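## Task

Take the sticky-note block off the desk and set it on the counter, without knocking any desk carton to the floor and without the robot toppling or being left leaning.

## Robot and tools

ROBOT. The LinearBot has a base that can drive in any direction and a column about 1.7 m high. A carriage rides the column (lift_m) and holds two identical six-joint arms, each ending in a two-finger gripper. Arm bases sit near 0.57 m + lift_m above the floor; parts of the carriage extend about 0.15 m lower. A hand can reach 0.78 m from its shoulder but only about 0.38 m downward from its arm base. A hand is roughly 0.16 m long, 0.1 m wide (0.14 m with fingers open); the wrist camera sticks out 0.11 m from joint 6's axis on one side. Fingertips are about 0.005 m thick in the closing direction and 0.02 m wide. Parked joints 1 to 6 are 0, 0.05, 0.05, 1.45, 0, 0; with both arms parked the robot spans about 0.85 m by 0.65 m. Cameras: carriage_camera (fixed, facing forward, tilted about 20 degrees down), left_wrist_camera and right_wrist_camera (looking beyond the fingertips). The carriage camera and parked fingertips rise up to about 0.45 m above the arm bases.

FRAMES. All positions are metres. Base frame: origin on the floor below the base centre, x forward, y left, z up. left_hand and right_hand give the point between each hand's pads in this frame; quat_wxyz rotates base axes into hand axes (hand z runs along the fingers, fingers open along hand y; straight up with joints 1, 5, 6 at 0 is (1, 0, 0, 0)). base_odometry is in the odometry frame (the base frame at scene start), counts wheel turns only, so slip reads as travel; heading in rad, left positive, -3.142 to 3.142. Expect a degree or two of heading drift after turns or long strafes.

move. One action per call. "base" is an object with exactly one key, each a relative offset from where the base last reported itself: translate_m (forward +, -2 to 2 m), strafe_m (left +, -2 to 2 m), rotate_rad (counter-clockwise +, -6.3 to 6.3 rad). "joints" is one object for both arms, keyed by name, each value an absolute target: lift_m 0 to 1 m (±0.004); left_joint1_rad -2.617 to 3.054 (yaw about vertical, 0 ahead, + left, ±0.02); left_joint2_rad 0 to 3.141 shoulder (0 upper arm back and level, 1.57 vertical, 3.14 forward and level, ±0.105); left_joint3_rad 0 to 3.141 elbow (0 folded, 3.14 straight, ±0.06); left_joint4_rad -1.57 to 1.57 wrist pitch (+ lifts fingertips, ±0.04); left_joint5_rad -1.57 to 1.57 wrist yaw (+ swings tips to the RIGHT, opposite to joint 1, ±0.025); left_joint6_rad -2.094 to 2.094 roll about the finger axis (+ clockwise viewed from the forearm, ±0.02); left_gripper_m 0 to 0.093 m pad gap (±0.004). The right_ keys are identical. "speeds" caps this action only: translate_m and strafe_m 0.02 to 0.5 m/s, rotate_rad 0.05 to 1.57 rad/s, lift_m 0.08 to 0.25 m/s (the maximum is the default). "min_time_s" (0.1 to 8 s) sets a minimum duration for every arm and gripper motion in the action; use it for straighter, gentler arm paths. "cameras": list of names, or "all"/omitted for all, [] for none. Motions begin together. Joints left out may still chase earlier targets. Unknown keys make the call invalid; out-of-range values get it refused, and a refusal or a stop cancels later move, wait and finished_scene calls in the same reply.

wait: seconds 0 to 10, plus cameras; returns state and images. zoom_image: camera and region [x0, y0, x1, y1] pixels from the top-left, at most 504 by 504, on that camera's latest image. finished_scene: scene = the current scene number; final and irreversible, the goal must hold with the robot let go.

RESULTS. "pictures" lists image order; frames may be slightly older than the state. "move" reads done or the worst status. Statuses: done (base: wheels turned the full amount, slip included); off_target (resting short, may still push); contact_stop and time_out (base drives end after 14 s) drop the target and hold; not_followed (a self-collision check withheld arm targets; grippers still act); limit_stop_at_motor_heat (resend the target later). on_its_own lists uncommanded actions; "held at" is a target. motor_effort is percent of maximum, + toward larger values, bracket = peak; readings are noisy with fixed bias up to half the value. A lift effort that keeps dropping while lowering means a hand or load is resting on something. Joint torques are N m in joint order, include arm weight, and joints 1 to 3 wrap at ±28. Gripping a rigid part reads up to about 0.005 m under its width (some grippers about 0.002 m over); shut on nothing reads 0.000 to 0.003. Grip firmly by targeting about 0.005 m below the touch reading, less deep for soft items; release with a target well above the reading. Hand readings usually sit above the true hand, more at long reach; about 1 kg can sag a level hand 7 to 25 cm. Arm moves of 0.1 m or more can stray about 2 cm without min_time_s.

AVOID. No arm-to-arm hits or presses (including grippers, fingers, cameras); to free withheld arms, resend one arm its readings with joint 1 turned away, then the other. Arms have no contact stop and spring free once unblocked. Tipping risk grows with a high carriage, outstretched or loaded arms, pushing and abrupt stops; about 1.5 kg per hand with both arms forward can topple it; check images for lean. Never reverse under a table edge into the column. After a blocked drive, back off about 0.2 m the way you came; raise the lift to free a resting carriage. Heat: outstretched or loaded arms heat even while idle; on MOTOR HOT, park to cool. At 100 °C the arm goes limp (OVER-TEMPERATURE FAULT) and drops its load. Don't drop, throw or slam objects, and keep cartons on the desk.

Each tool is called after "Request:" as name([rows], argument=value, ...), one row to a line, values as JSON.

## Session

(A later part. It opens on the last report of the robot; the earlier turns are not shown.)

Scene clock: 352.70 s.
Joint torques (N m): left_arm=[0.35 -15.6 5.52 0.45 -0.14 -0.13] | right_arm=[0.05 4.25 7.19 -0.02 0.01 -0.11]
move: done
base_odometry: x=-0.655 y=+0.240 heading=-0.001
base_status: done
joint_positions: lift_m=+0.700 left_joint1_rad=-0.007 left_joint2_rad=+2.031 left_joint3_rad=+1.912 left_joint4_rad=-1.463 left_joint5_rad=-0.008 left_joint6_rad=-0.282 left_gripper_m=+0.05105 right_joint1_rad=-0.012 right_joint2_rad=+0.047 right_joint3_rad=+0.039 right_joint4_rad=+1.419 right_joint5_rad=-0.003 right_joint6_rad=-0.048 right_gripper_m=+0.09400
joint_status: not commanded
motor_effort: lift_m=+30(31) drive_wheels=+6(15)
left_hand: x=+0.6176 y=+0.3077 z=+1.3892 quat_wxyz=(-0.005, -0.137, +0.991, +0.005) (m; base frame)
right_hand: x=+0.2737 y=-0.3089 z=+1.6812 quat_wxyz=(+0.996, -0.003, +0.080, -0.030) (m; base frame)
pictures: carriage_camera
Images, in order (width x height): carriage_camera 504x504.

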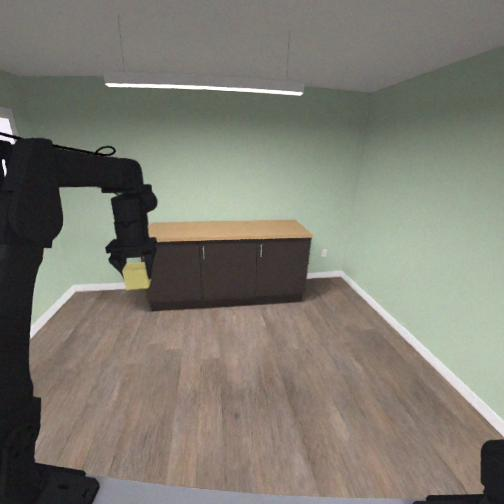

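Request:
move(base={"translate_m": 1.5}, speeds={"translate_m": 0.3}, cameras=["carriage_camera", "left_wrist_camera"])

Scene clock: 366.47 s.
Joint torques (N m): left_arm=[0.39 -15.5 5.5 0.48 -0.14 -0.14] | right_arm=[-0.01 4.25 7.19 -0.04 0.01 -0.11]
move: done
base_odometry: x=+0.845 y=+0.241 heading=+0.000
base_status: done
joint_positions: lift_m=+0.700 left_joint1_rad=-0.007 left_joint2_rad=+2.030 left_joint3_rad=+1.912 left_joint4_rad=-1.465 left_joint5_rad=-0.008 left_joint6_rad=-0.282 left_gripper_m=+0.05105 right_joint1_rad=-0.012 right_joint2_rad=+0.047 right_joint3_rad=+0.039 right_joint4_rad=+1.420 right_joint5_rad=-0.003 right_joint6_rad=-0.048 right_gripper_m=+0.09400
joint_status: not commanded
motor_effort: lift_m=+30(31) drive_wheels=-10(20)
left_hand: x=+0.6170 y=+0.3077 z=+1.3895 quat_wxyz=(-0.006, -0.137, +0.991, +0.005) (m; base frame)
right_hand: x=+0.2735 y=-0.3089 z=+1.6812 quat_wxyz=(+0.996, -0.003, +0.079, -0.030) (m; base frame)
pictures: carriage_camera, left_wrist_camera
Images, in order (width x height): carriage_camera 504x504, left_wrist_camera 504x504.

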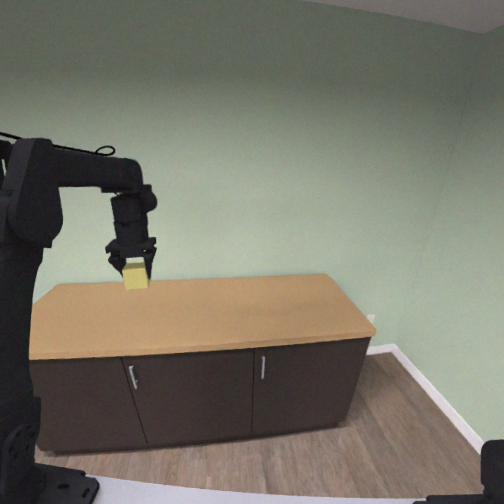

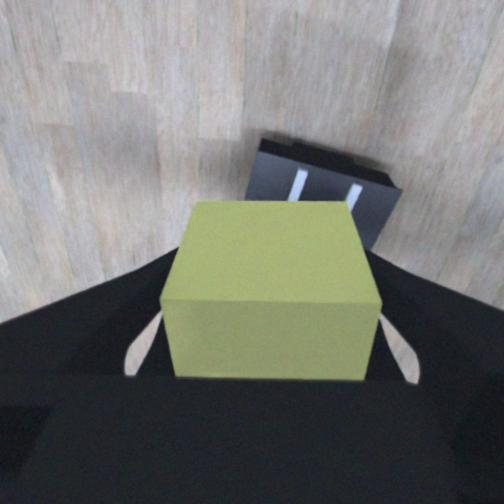

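Request:
move(base={"rotate_rad": 0.09}, joints={"left_joint2_rad": 2.9, "left_joint3_rad": 1.973, "left_joint4_rad": -0.643, "lift_m": 0.8}, min_time_s=3, cameras=["carriage_camera"])

Request:
move(base={"translate_m": 0.33}, speeds={"translate_m": 0.15}, cameras=["carriage_camera", "left_wrist_camera"])

Scene clock: 386.73 s.
Joint torques (N m): left_arm=[0.28 -15.19 7.58 0.64 -0.14 -0.14] | right_arm=[0.06 4.23 7.19 -0.04 0.01 -0.12]
move: done
base_odometry: x=+0.845 y=+0.241 heading=+0.090
base_status: done
joint_positions: lift_m=+0.800 left_joint1_rad=-0.007 left_joint2_rad=+2.882 left_joint3_rad=+1.952 left_joint4_rad=-0.654 left_joint5_rad=-0.009 left_joint6_rad=-0.282 left_gripper_m=+0.05105 right_joint1_rad=-0.012 right_joint2_rad=+0.047 right_joint3_rad=+0.039 right_joint4_rad=+1.420 right_joint5_rad=-0.003 right_joint6_rad=-0.048 right_gripper_m=+0.09400
joint_status: all done
motor_effort: lift_m=+31(38) drive_wheels=-6(12)
left_hand: x=+0.6992 y=+0.3074 z=+1.1294 quat_wxyz=(-0.006, -0.137, +0.990, +0.005) (m; base frame)
right_hand: x=+0.2734 y=-0.3089 z=+1.7812 quat_wxyz=(+0.996, -0.003, +0.079, -0.030) (m; base frame)
pictures: carriage_camera
Images, in order (width x height): carriage_camera 504x504.

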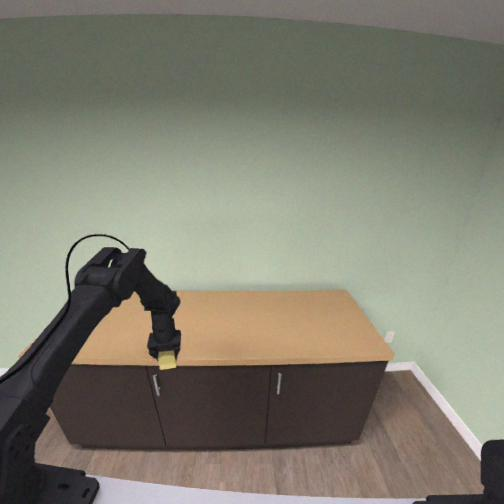

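Scene clock: 389.93 s.
Joint torques (N m): left_arm=[0.44 -15.21 7.62 0.58 -0.13 -0.14] | right_arm=[0.01 4.19 7.19 -0.05 0.02 -0.12]
move: done
base_odometry: x=+1.174 y=+0.272 heading=+0.091
base_status: done
joint_positions: lift_m=+0.800 left_joint1_rad=-0.008 left_joint2_rad=+2.882 left_joint3_rad=+1.952 left_joint4_rad=-0.647 left_joint5_rad=-0.009 left_joint6_rad=-0.282 left_gripper_m=+0.05105 right_joint1_rad=-0.012 right_joint2_rad=+0.047 right_joint3_rad=+0.039 right_joint4_rad=+1.420 right_joint5_rad=-0.003 right_joint6_rad=-0.048 right_gripper_m=+0.09400
joint_status: not commanded
motor_effort: lift_m=+31(31) drive_wheels=-11(17)
left_hand: x=+0.7011 y=+0.3067 z=+1.1294 quat_wxyz=(-0.002, -0.137, +0.991, +0.005) (m; base frame)
right_hand: x=+0.2733 y=-0.3089 z=+1.7812 quat_wxyz=(+0.996, -0.003, +0.079, -0.030) (m; base frame)
pictures: carriage_camera, left_wrist_camera
Images, in order (width x height): carriage_camera 504x504, left_wrist_camera 504x504.

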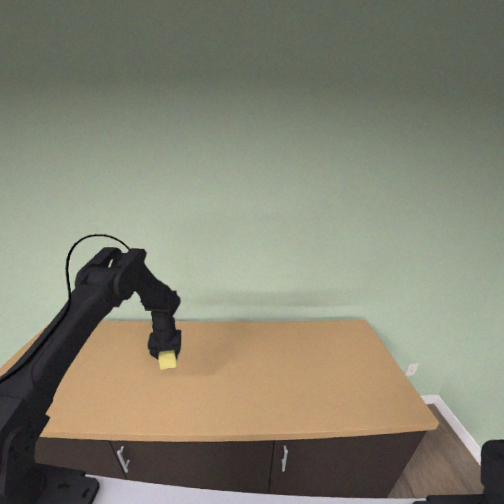

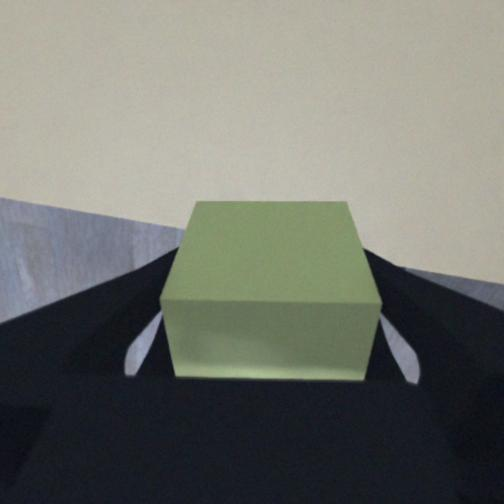

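Request:
move(base={"translate_m": 0.06}, speeds={"translate_m": 0.1}, cameras=[])

Request:
move(joints={"lift_m": 0.69}, speeds={"lift_m": 0.12}, cameras=["carriage_camera", "left_wrist_camera"])

Scene clock: 398.83 s.
Joint torques (N m): left_arm=[0.44 -15.16 7.53 0.57 -0.15 -0.14] | right_arm=[0.02 4.21 7.2 -0.03 0.01 -0.12]
move: done
base_odometry: x=+1.233 y=+0.277 heading=+0.092
base_status: done
joint_positions: lift_m=+0.800 left_joint1_rad=-0.008 left_joint2_rad=+2.882 left_joint3_rad=+1.952 left_joint4_rad=-0.645 left_joint5_rad=-0.009 left_joint6_rad=-0.282 left_gripper_m=+0.05105 right_joint1_rad=-0.012 right_joint2_rad=+0.047 right_joint3_rad=+0.039 right_joint4_rad=+1.419 right_joint5_rad=-0.003 right_joint6_rad=-0.048 right_gripper_m=+0.09400
joint_status: not commanded
motor_effort: lift_m=+31(31) drive_wheels=+8(17)
left_hand: x=+0.7015 y=+0.3067 z=+1.1294 quat_wxyz=(-0.001, -0.137, +0.991, +0.005) (m; base frame)
right_hand: x=+0.2737 y=-0.3089 z=+1.7812 quat_wxyz=(+0.996, -0.003, +0.080, -0.030) (m; base frame)
pictures: none
No camera images: "cameras" was empty.

Scene clock: 400.17 s.
Joint torques (N m): left_arm=[0.42 -16.42 6.95 0.57 -0.14 -0.13] | right_arm=[0.02 4.23 7.15 -0.04 0.01 -0.12]
move: done
base_odometry: x=+1.233 y=+0.277 heading=+0.092
base_status: not commanded
joint_positions: lift_m=+0.690 left_joint1_rad=-0.008 left_joint2_rad=+2.892 left_joint3_rad=+1.958 left_joint4_rad=-0.644 left_joint5_rad=-0.009 left_joint6_rad=-0.282 left_gripper_m=+0.05105 right_joint1_rad=-0.012 right_joint2_rad=+0.047 right_joint3_rad=+0.039 right_joint4_rad=+1.419 right_joint5_rad=-0.003 right_joint6_rad=-0.048 right_gripper_m=+0.09400
joint_status: all done
motor_effort: lift_m=+28(29) drive_wheels=-11(12)
left_hand: x=+0.7007 y=+0.3067 z=+1.0162 quat_wxyz=(-0.003, -0.137, +0.991, +0.005) (m; base frame)
right_hand: x=+0.2737 y=-0.3089 z=+1.6714 quat_wxyz=(+0.996, -0.003, +0.080, -0.030) (m; base frame)
pictures: carriage_camera, left_wrist_camera
Images, in order (width x height): carriage_camera 504x504, left_wrist_camera 504x504.

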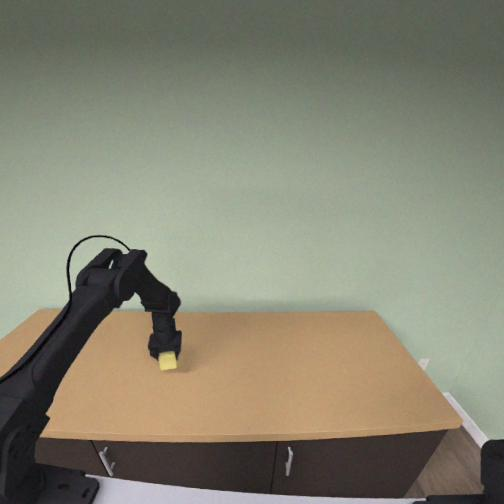

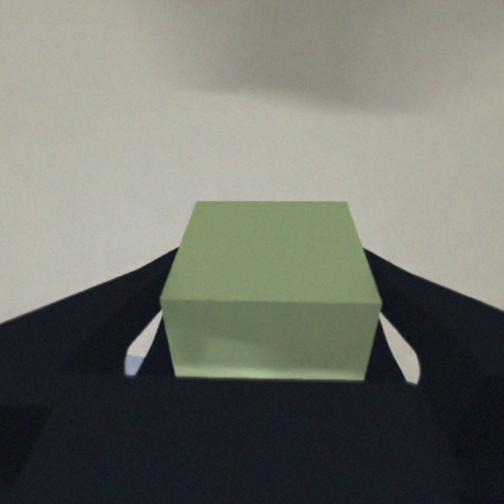

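Request:
move(joints={"lift_m": 0.655}, speeds={"lift_m": 0.08}, cameras=["left_wrist_camera"])

Request:
move(joints={"lift_m": 0.635}, speeds={"lift_m": 0.08}, cameras=["left_wrist_camera"])

Scene clock: 405.17 s.
Joint torques (N m): left_arm=[0.53 -16.27 6.79 0.56 -0.13 -0.14] | right_arm=[0.05 4.22 7.15 -0.03 -0.01 -0.12]
move: done
base_odometry: x=+1.233 y=+0.277 heading=+0.092
base_status: not commanded
joint_positions: lift_m=+0.655 left_joint1_rad=-0.008 left_joint2_rad=+2.894 left_joint3_rad=+1.960 left_joint4_rad=-0.643 left_joint5_rad=-0.009 left_joint6_rad=-0.282 left_gripper_m=+0.05105 right_joint1_rad=-0.012 right_joint2_rad=+0.047 right_joint3_rad=+0.039 right_joint4_rad=+1.419 right_joint5_rad=-0.003 right_joint6_rad=-0.048 right_gripper_m=+0.09400
joint_status: all done
motor_effort: lift_m=+27(29) drive_wheels=-11(12)
left_hand: x=+0.7014 y=+0.3067 z=+0.9808 quat_wxyz=(-0.002, -0.137, +0.991, +0.005) (m; base frame)
right_hand: x=+0.2737 y=-0.3089 z=+1.6364 quat_wxyz=(+0.996, -0.003, +0.080, -0.030) (m; base frame)
pictures: left_wrist_camera
Images, in order (width x height): left_wrist_camera 504x504.

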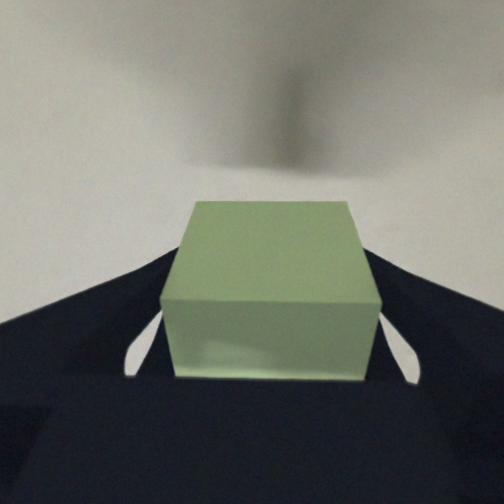

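Scene clock: 405.77 s.
Joint torques (N m): left_arm=[0.5 -16.73 6.57 0.53 -0.12 -0.15] | right_arm=[0.05 4.26 7.24 -0.03 0.02 -0.11]
move: done
base_odometry: x=+1.233 y=+0.277 heading=+0.092
base_status: not commanded
joint_positions: lift_m=+0.635 left_joint1_rad=-0.008 left_joint2_rad=+2.896 left_joint3_rad=+1.962 left_joint4_rad=-0.642 left_joint5_rad=-0.009 left_joint6_rad=-0.282 left_gripper_m=+0.05105 right_joint1_rad=-0.012 right_joint2_rad=+0.047 right_joint3_rad=+0.039 right_joint4_rad=+1.419 right_joint5_rad=-0.003 right_joint6_rad=-0.048 right_gripper_m=+0.09400
joint_status: all done
motor_effort: lift_m=+28(29) drive_wheels=-12(13)
left_hand: x=+0.7015 y=+0.3067 z=+0.9601 quat_wxyz=(-0.002, -0.137, +0.991, +0.005) (m; base frame)
right_hand: x=+0.2736 y=-0.3089 z=+1.6164 quat_wxyz=(+0.996, -0.003, +0.080, -0.030) (m; base frame)
pictures: left_wrist_camera
Images, in order (width x height): left_wrist_camera 504x504.

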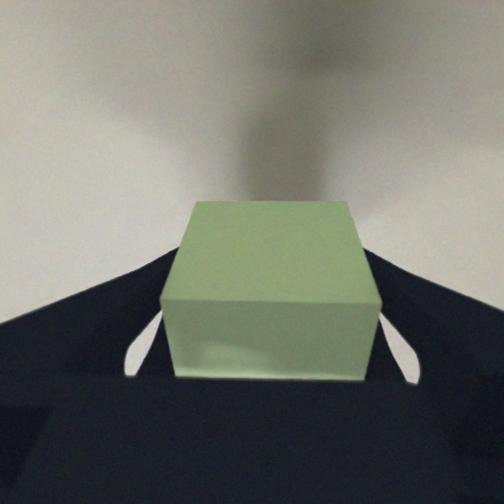

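Request:
move(joints={"lift_m": 0.627}, speeds={"lift_m": 0.08}, cameras=["left_wrist_camera"])

Request:
move(joints={"lift_m": 0.619}, speeds={"lift_m": 0.08}, cameras=["left_wrist_camera"])

Scene clock: 410.07 s.
Joint torques (N m): left_arm=[0.39 -17.02 6.48 0.54 -0.13 -0.14] | right_arm=[0.02 4.25 7.23 -0.04 0.02 -0.12]
move: done
base_odometry: x=+1.233 y=+0.277 heading=+0.092
base_status: not commanded
joint_positions: lift_m=+0.627 left_joint1_rad=-0.008 left_joint2_rad=+2.900 left_joint3_rad=+1.963 left_joint4_rad=-0.642 left_joint5_rad=-0.009 left_joint6_rad=-0.282 left_gripper_m=+0.05105 right_joint1_rad=-0.012 right_joint2_rad=+0.047 right_joint3_rad=+0.039 right_joint4_rad=+1.420 right_joint5_rad=-0.003 right_joint6_rad=-0.048 right_gripper_m=+0.09400
joint_status: all done
motor_effort: lift_m=+28(28) drive_wheels=-11(13)
left_hand: x=+0.7006 y=+0.3067 z=+0.9506 quat_wxyz=(-0.003, -0.137, +0.991, +0.005) (m; base frame)
right_hand: x=+0.2735 y=-0.3089 z=+1.6085 quat_wxyz=(+0.996, -0.003, +0.079, -0.030) (m; base frame)
pictures: left_wrist_camera
Images, in order (width x height): left_wrist_camera 504x504.

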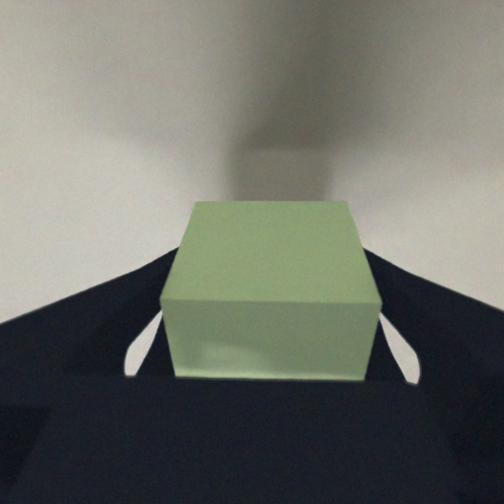

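Scene clock: 410.53 s.
Joint torques (N m): left_arm=[0.5 -17.33 6.32 0.51 -0.15 -0.14] | right_arm=[0.09 4.19 7.2 -0.02 0 -0.12]
move: done
base_odometry: x=+1.233 y=+0.277 heading=+0.092
base_status: not commanded
joint_positions: lift_m=+0.619 left_joint1_rad=-0.008 left_joint2_rad=+2.903 left_joint3_rad=+1.964 left_joint4_rad=-0.641 left_joint5_rad=-0.009 left_joint6_rad=-0.282 left_gripper_m=+0.05105 right_joint1_rad=-0.012 right_joint2_rad=+0.047 right_joint3_rad=+0.039 right_joint4_rad=+1.420 right_joint5_rad=-0.003 right_joint6_rad=-0.048 right_gripper_m=+0.09400
joint_status: all done
motor_effort: lift_m=+28(29) drive_wheels=-12(12)
left_hand: x=+0.7004 y=+0.3067 z=+0.9417 quat_wxyz=(-0.004, -0.137, +0.991, +0.005) (m; base frame)
right_hand: x=+0.2735 y=-0.3089 z=+1.6005 quat_wxyz=(+0.996, -0.003, +0.079, -0.030) (m; base frame)
pictures: left_wrist_camera
Images, in order (width x height): left_wrist_camera 504x504.

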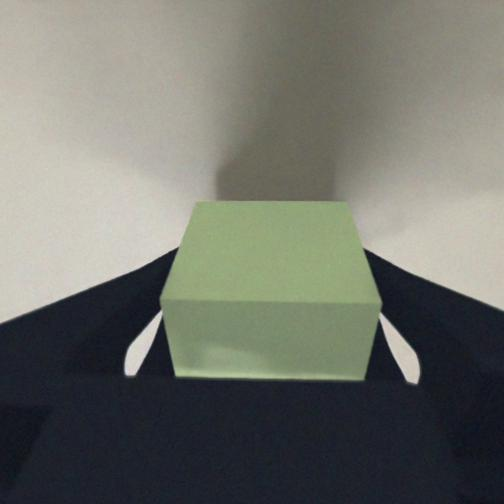

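Request:
move(joints={"lift_m": 0.613}, speeds={"lift_m": 0.08}, cameras=["left_wrist_camera"])

Request:
move(joints={"lift_m": 0.607}, speeds={"lift_m": 0.08}, cameras=["left_wrist_camera"])

Scene clock: 415.73 s.
Joint torques (N m): left_arm=[0.29 -17.47 6.27 0.5 -0.14 -0.13] | right_arm=[-0.01 4.25 7.17 -0.03 0.01 -0.12]
move: done
base_odometry: x=+1.233 y=+0.277 heading=+0.092
base_status: not commanded
joint_positions: lift_m=+0.613 left_joint1_rad=-0.008 left_joint2_rad=+2.905 left_joint3_rad=+1.964 left_joint4_rad=-0.640 left_joint5_rad=-0.009 left_joint6_rad=-0.282 left_gripper_m=+0.05105 right_joint1_rad=-0.012 right_joint2_rad=+0.047 right_joint3_rad=+0.039 right_joint4_rad=+1.420 right_joint5_rad=-0.003 right_joint6_rad=-0.048 right_gripper_m=+0.09400
joint_status: all done
motor_effort: lift_m=+28(28) drive_wheels=-11(11)
left_hand: x=+0.7000 y=+0.3067 z=+0.9348 quat_wxyz=(-0.004, -0.137, +0.991, +0.005) (m; base frame)
right_hand: x=+0.2734 y=-0.3089 z=+1.5945 quat_wxyz=(+0.996, -0.003, +0.079, -0.030) (m; base frame)
pictures: left_wrist_camera
Images, in order (width x height): left_wrist_camera 504x504.

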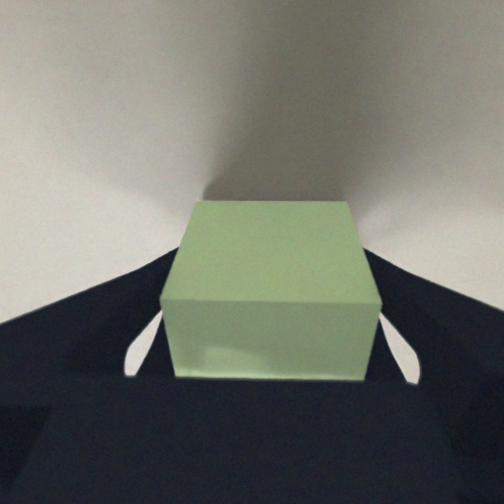

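Scene clock: 416.17 s.
Joint torques (N m): left_arm=[0.44 -17.21 5.97 0.54 -0.13 -0.14] | right_arm=[0.05 4.25 7.17 -0.05 0.01 -0.11]
move: done
base_odometry: x=+1.233 y=+0.277 heading=+0.092
base_status: not commanded
joint_positions: lift_m=+0.607 left_joint1_rad=-0.008 left_joint2_rad=+2.902 left_joint3_rad=+1.968 left_joint4_rad=-0.639 left_joint5_rad=-0.009 left_joint6_rad=-0.282 left_gripper_m=+0.05105 right_joint1_rad=-0.012 right_joint2_rad=+0.047 right_joint3_rad=+0.039 right_joint4_rad=+1.420 right_joint5_rad=-0.003 right_joint6_rad=-0.048 right_gripper_m=+0.09400
joint_status: all done
motor_effort: lift_m=+27(27) drive_wheels=-11(11)
left_hand: x=+0.7024 y=+0.3067 z=+0.9306 quat_wxyz=(-0.001, -0.137, +0.991, +0.005) (m; base frame)
right_hand: x=+0.2734 y=-0.3089 z=+1.5886 quat_wxyz=(+0.996, -0.003, +0.079, -0.030) (m; base frame)
pictures: left_wrist_camera
Images, in order (width x height): left_wrist_camera 504x504.

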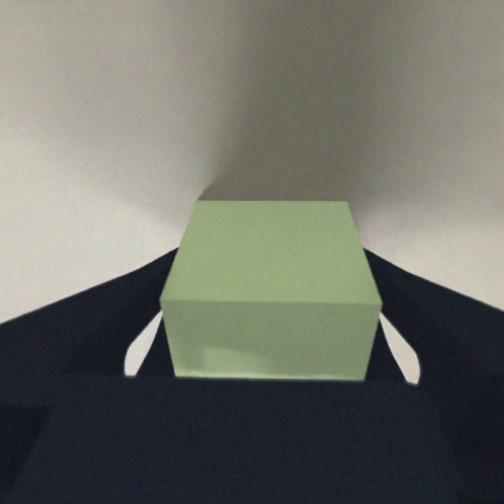

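Request:
move(joints={"left_gripper_m": 0.058}, min_time_s=1, cameras=["left_wrist_camera"])

Request:
move(joints={"left_gripper_m": 0.085}, min_time_s=1, cameras=["left_wrist_camera"])

Request:
move(joints={"lift_m": 0.75}, speeds={"lift_m": 0.12}, cameras=["carriage_camera", "left_wrist_camera"])

Scene clock: 423.63 s.
Joint torques (N m): left_arm=[0.44 -17.26 6.06 0.49 -0.14 -0.15] | right_arm=[0.03 4.22 7.21 -0.05 0.01 -0.11]
move: done
base_odometry: x=+1.233 y=+0.277 heading=+0.092
base_status: not commanded
joint_positions: lift_m=+0.607 left_joint1_rad=-0.008 left_joint2_rad=+2.902 left_joint3_rad=+1.968 left_joint4_rad=-0.639 left_joint5_rad=-0.009 left_joint6_rad=-0.282 left_gripper_m=+0.05794 right_joint1_rad=-0.012 right_joint2_rad=+0.047 right_joint3_rad=+0.039 right_joint4_rad=+1.420 right_joint5_rad=-0.003 right_joint6_rad=-0.048 right_gripper_m=+0.09400
joint_status: all done
motor_effort: lift_m=+26(26) drive_wheels=+7(12)
left_hand: x=+0.7024 y=+0.3067 z=+0.9306 quat_wxyz=(-0.001, -0.137, +0.991, +0.005) (m; base frame)
right_hand: x=+0.2734 y=-0.3089 z=+1.5886 quat_wxyz=(+0.996, -0.003, +0.079, -0.030) (m; base frame)
pictures: left_wrist_camera
Images, in order (width x height): left_wrist_camera 504x504.

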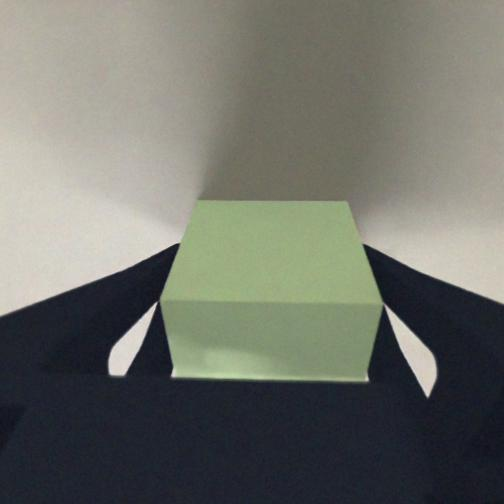

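Scene clock: 424.90 s.
Joint torques (N m): left_arm=[0.42 -17.28 6.06 0.5 -0.13 -0.14] | right_arm=[0.06 4.25 7.2 -0.05 0 -0.12]
move: done
base_odometry: x=+1.233 y=+0.277 heading=+0.092
base_status: not commanded
joint_positions: lift_m=+0.607 left_joint1_rad=-0.008 left_joint2_rad=+2.902 left_joint3_rad=+1.968 left_joint4_rad=-0.639 left_joint5_rad=-0.009 left_joint6_rad=-0.282 left_gripper_m=+0.08492 right_joint1_rad=-0.012 right_joint2_rad=+0.047 right_joint3_rad=+0.039 right_joint4_rad=+1.420 right_joint5_rad=-0.003 right_joint6_rad=-0.048 right_gripper_m=+0.09400
joint_status: all done
motor_effort: lift_m=+26(26) drive_wheels=+9(9)
left_hand: x=+0.7024 y=+0.3067 z=+0.9306 quat_wxyz=(-0.001, -0.137, +0.991, +0.005) (m; base frame)
right_hand: x=+0.2734 y=-0.3089 z=+1.5886 quat_wxyz=(+0.996, -0.003, +0.079, -0.030) (m; base frame)
pictures: left_wrist_camera
Images, in order (width x height): left_wrist_camera 504x504.

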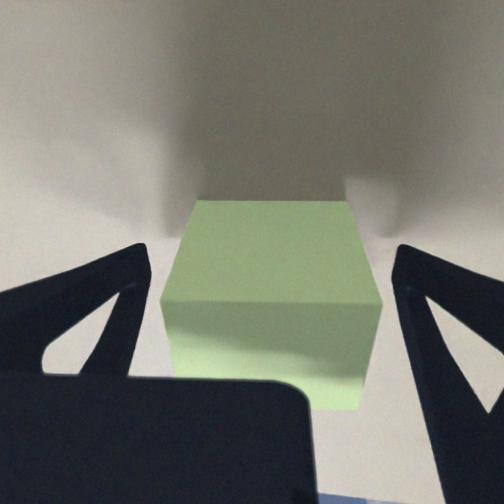

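Scene clock: 426.50 s.
Joint torques (N m): left_arm=[0.53 -17.11 6.13 0.5 -0.14 -0.14] | right_arm=[0.02 4.19 7.19 -0.05 0.01 -0.11]
move: done
base_odometry: x=+1.233 y=+0.277 heading=+0.092
base_status: not commanded
joint_positions: lift_m=+0.750 left_joint1_rad=-0.008 left_joint2_rad=+2.903 left_joint3_rad=+1.968 left_joint4_rad=-0.640 left_joint5_rad=-0.009 left_joint6_rad=-0.282 left_gripper_m=+0.08492 right_joint1_rad=-0.012 right_joint2_rad=+0.047 right_joint3_rad=+0.039 right_joint4_rad=+1.420 right_joint5_rad=-0.003 right_joint6_rad=-0.048 right_gripper_m=+0.09400
joint_status: all done
motor_effort: lift_m=+31(37) drive_wheels=+5(12)
left_hand: x=+0.7020 y=+0.3067 z=+1.0730 quat_wxyz=(-0.001, -0.137, +0.991, +0.005) (m; base frame)
right_hand: x=+0.2734 y=-0.3089 z=+1.7312 quat_wxyz=(+0.996, -0.003, +0.079, -0.030) (m; base frame)
pictures: carriage_camera, left_wrist_camera
Images, in order (width x height): carriage_camera 504x504, left_wrist_camera 504x504.

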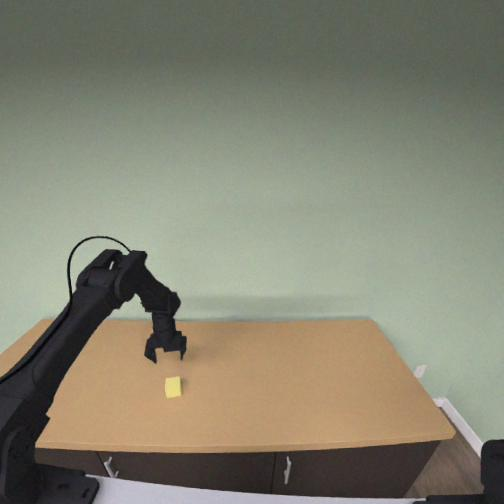

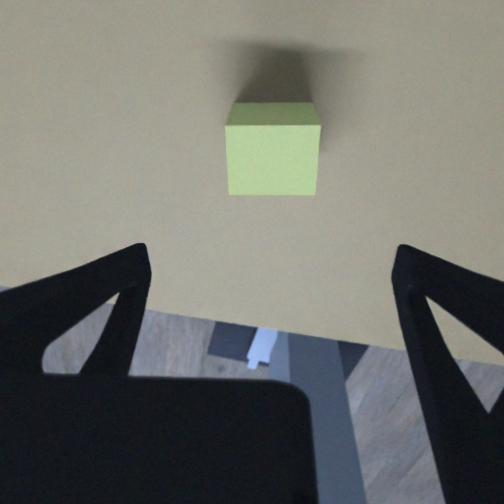

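Request:
finished_scene(scene=1)

The scene is finished: the task was done.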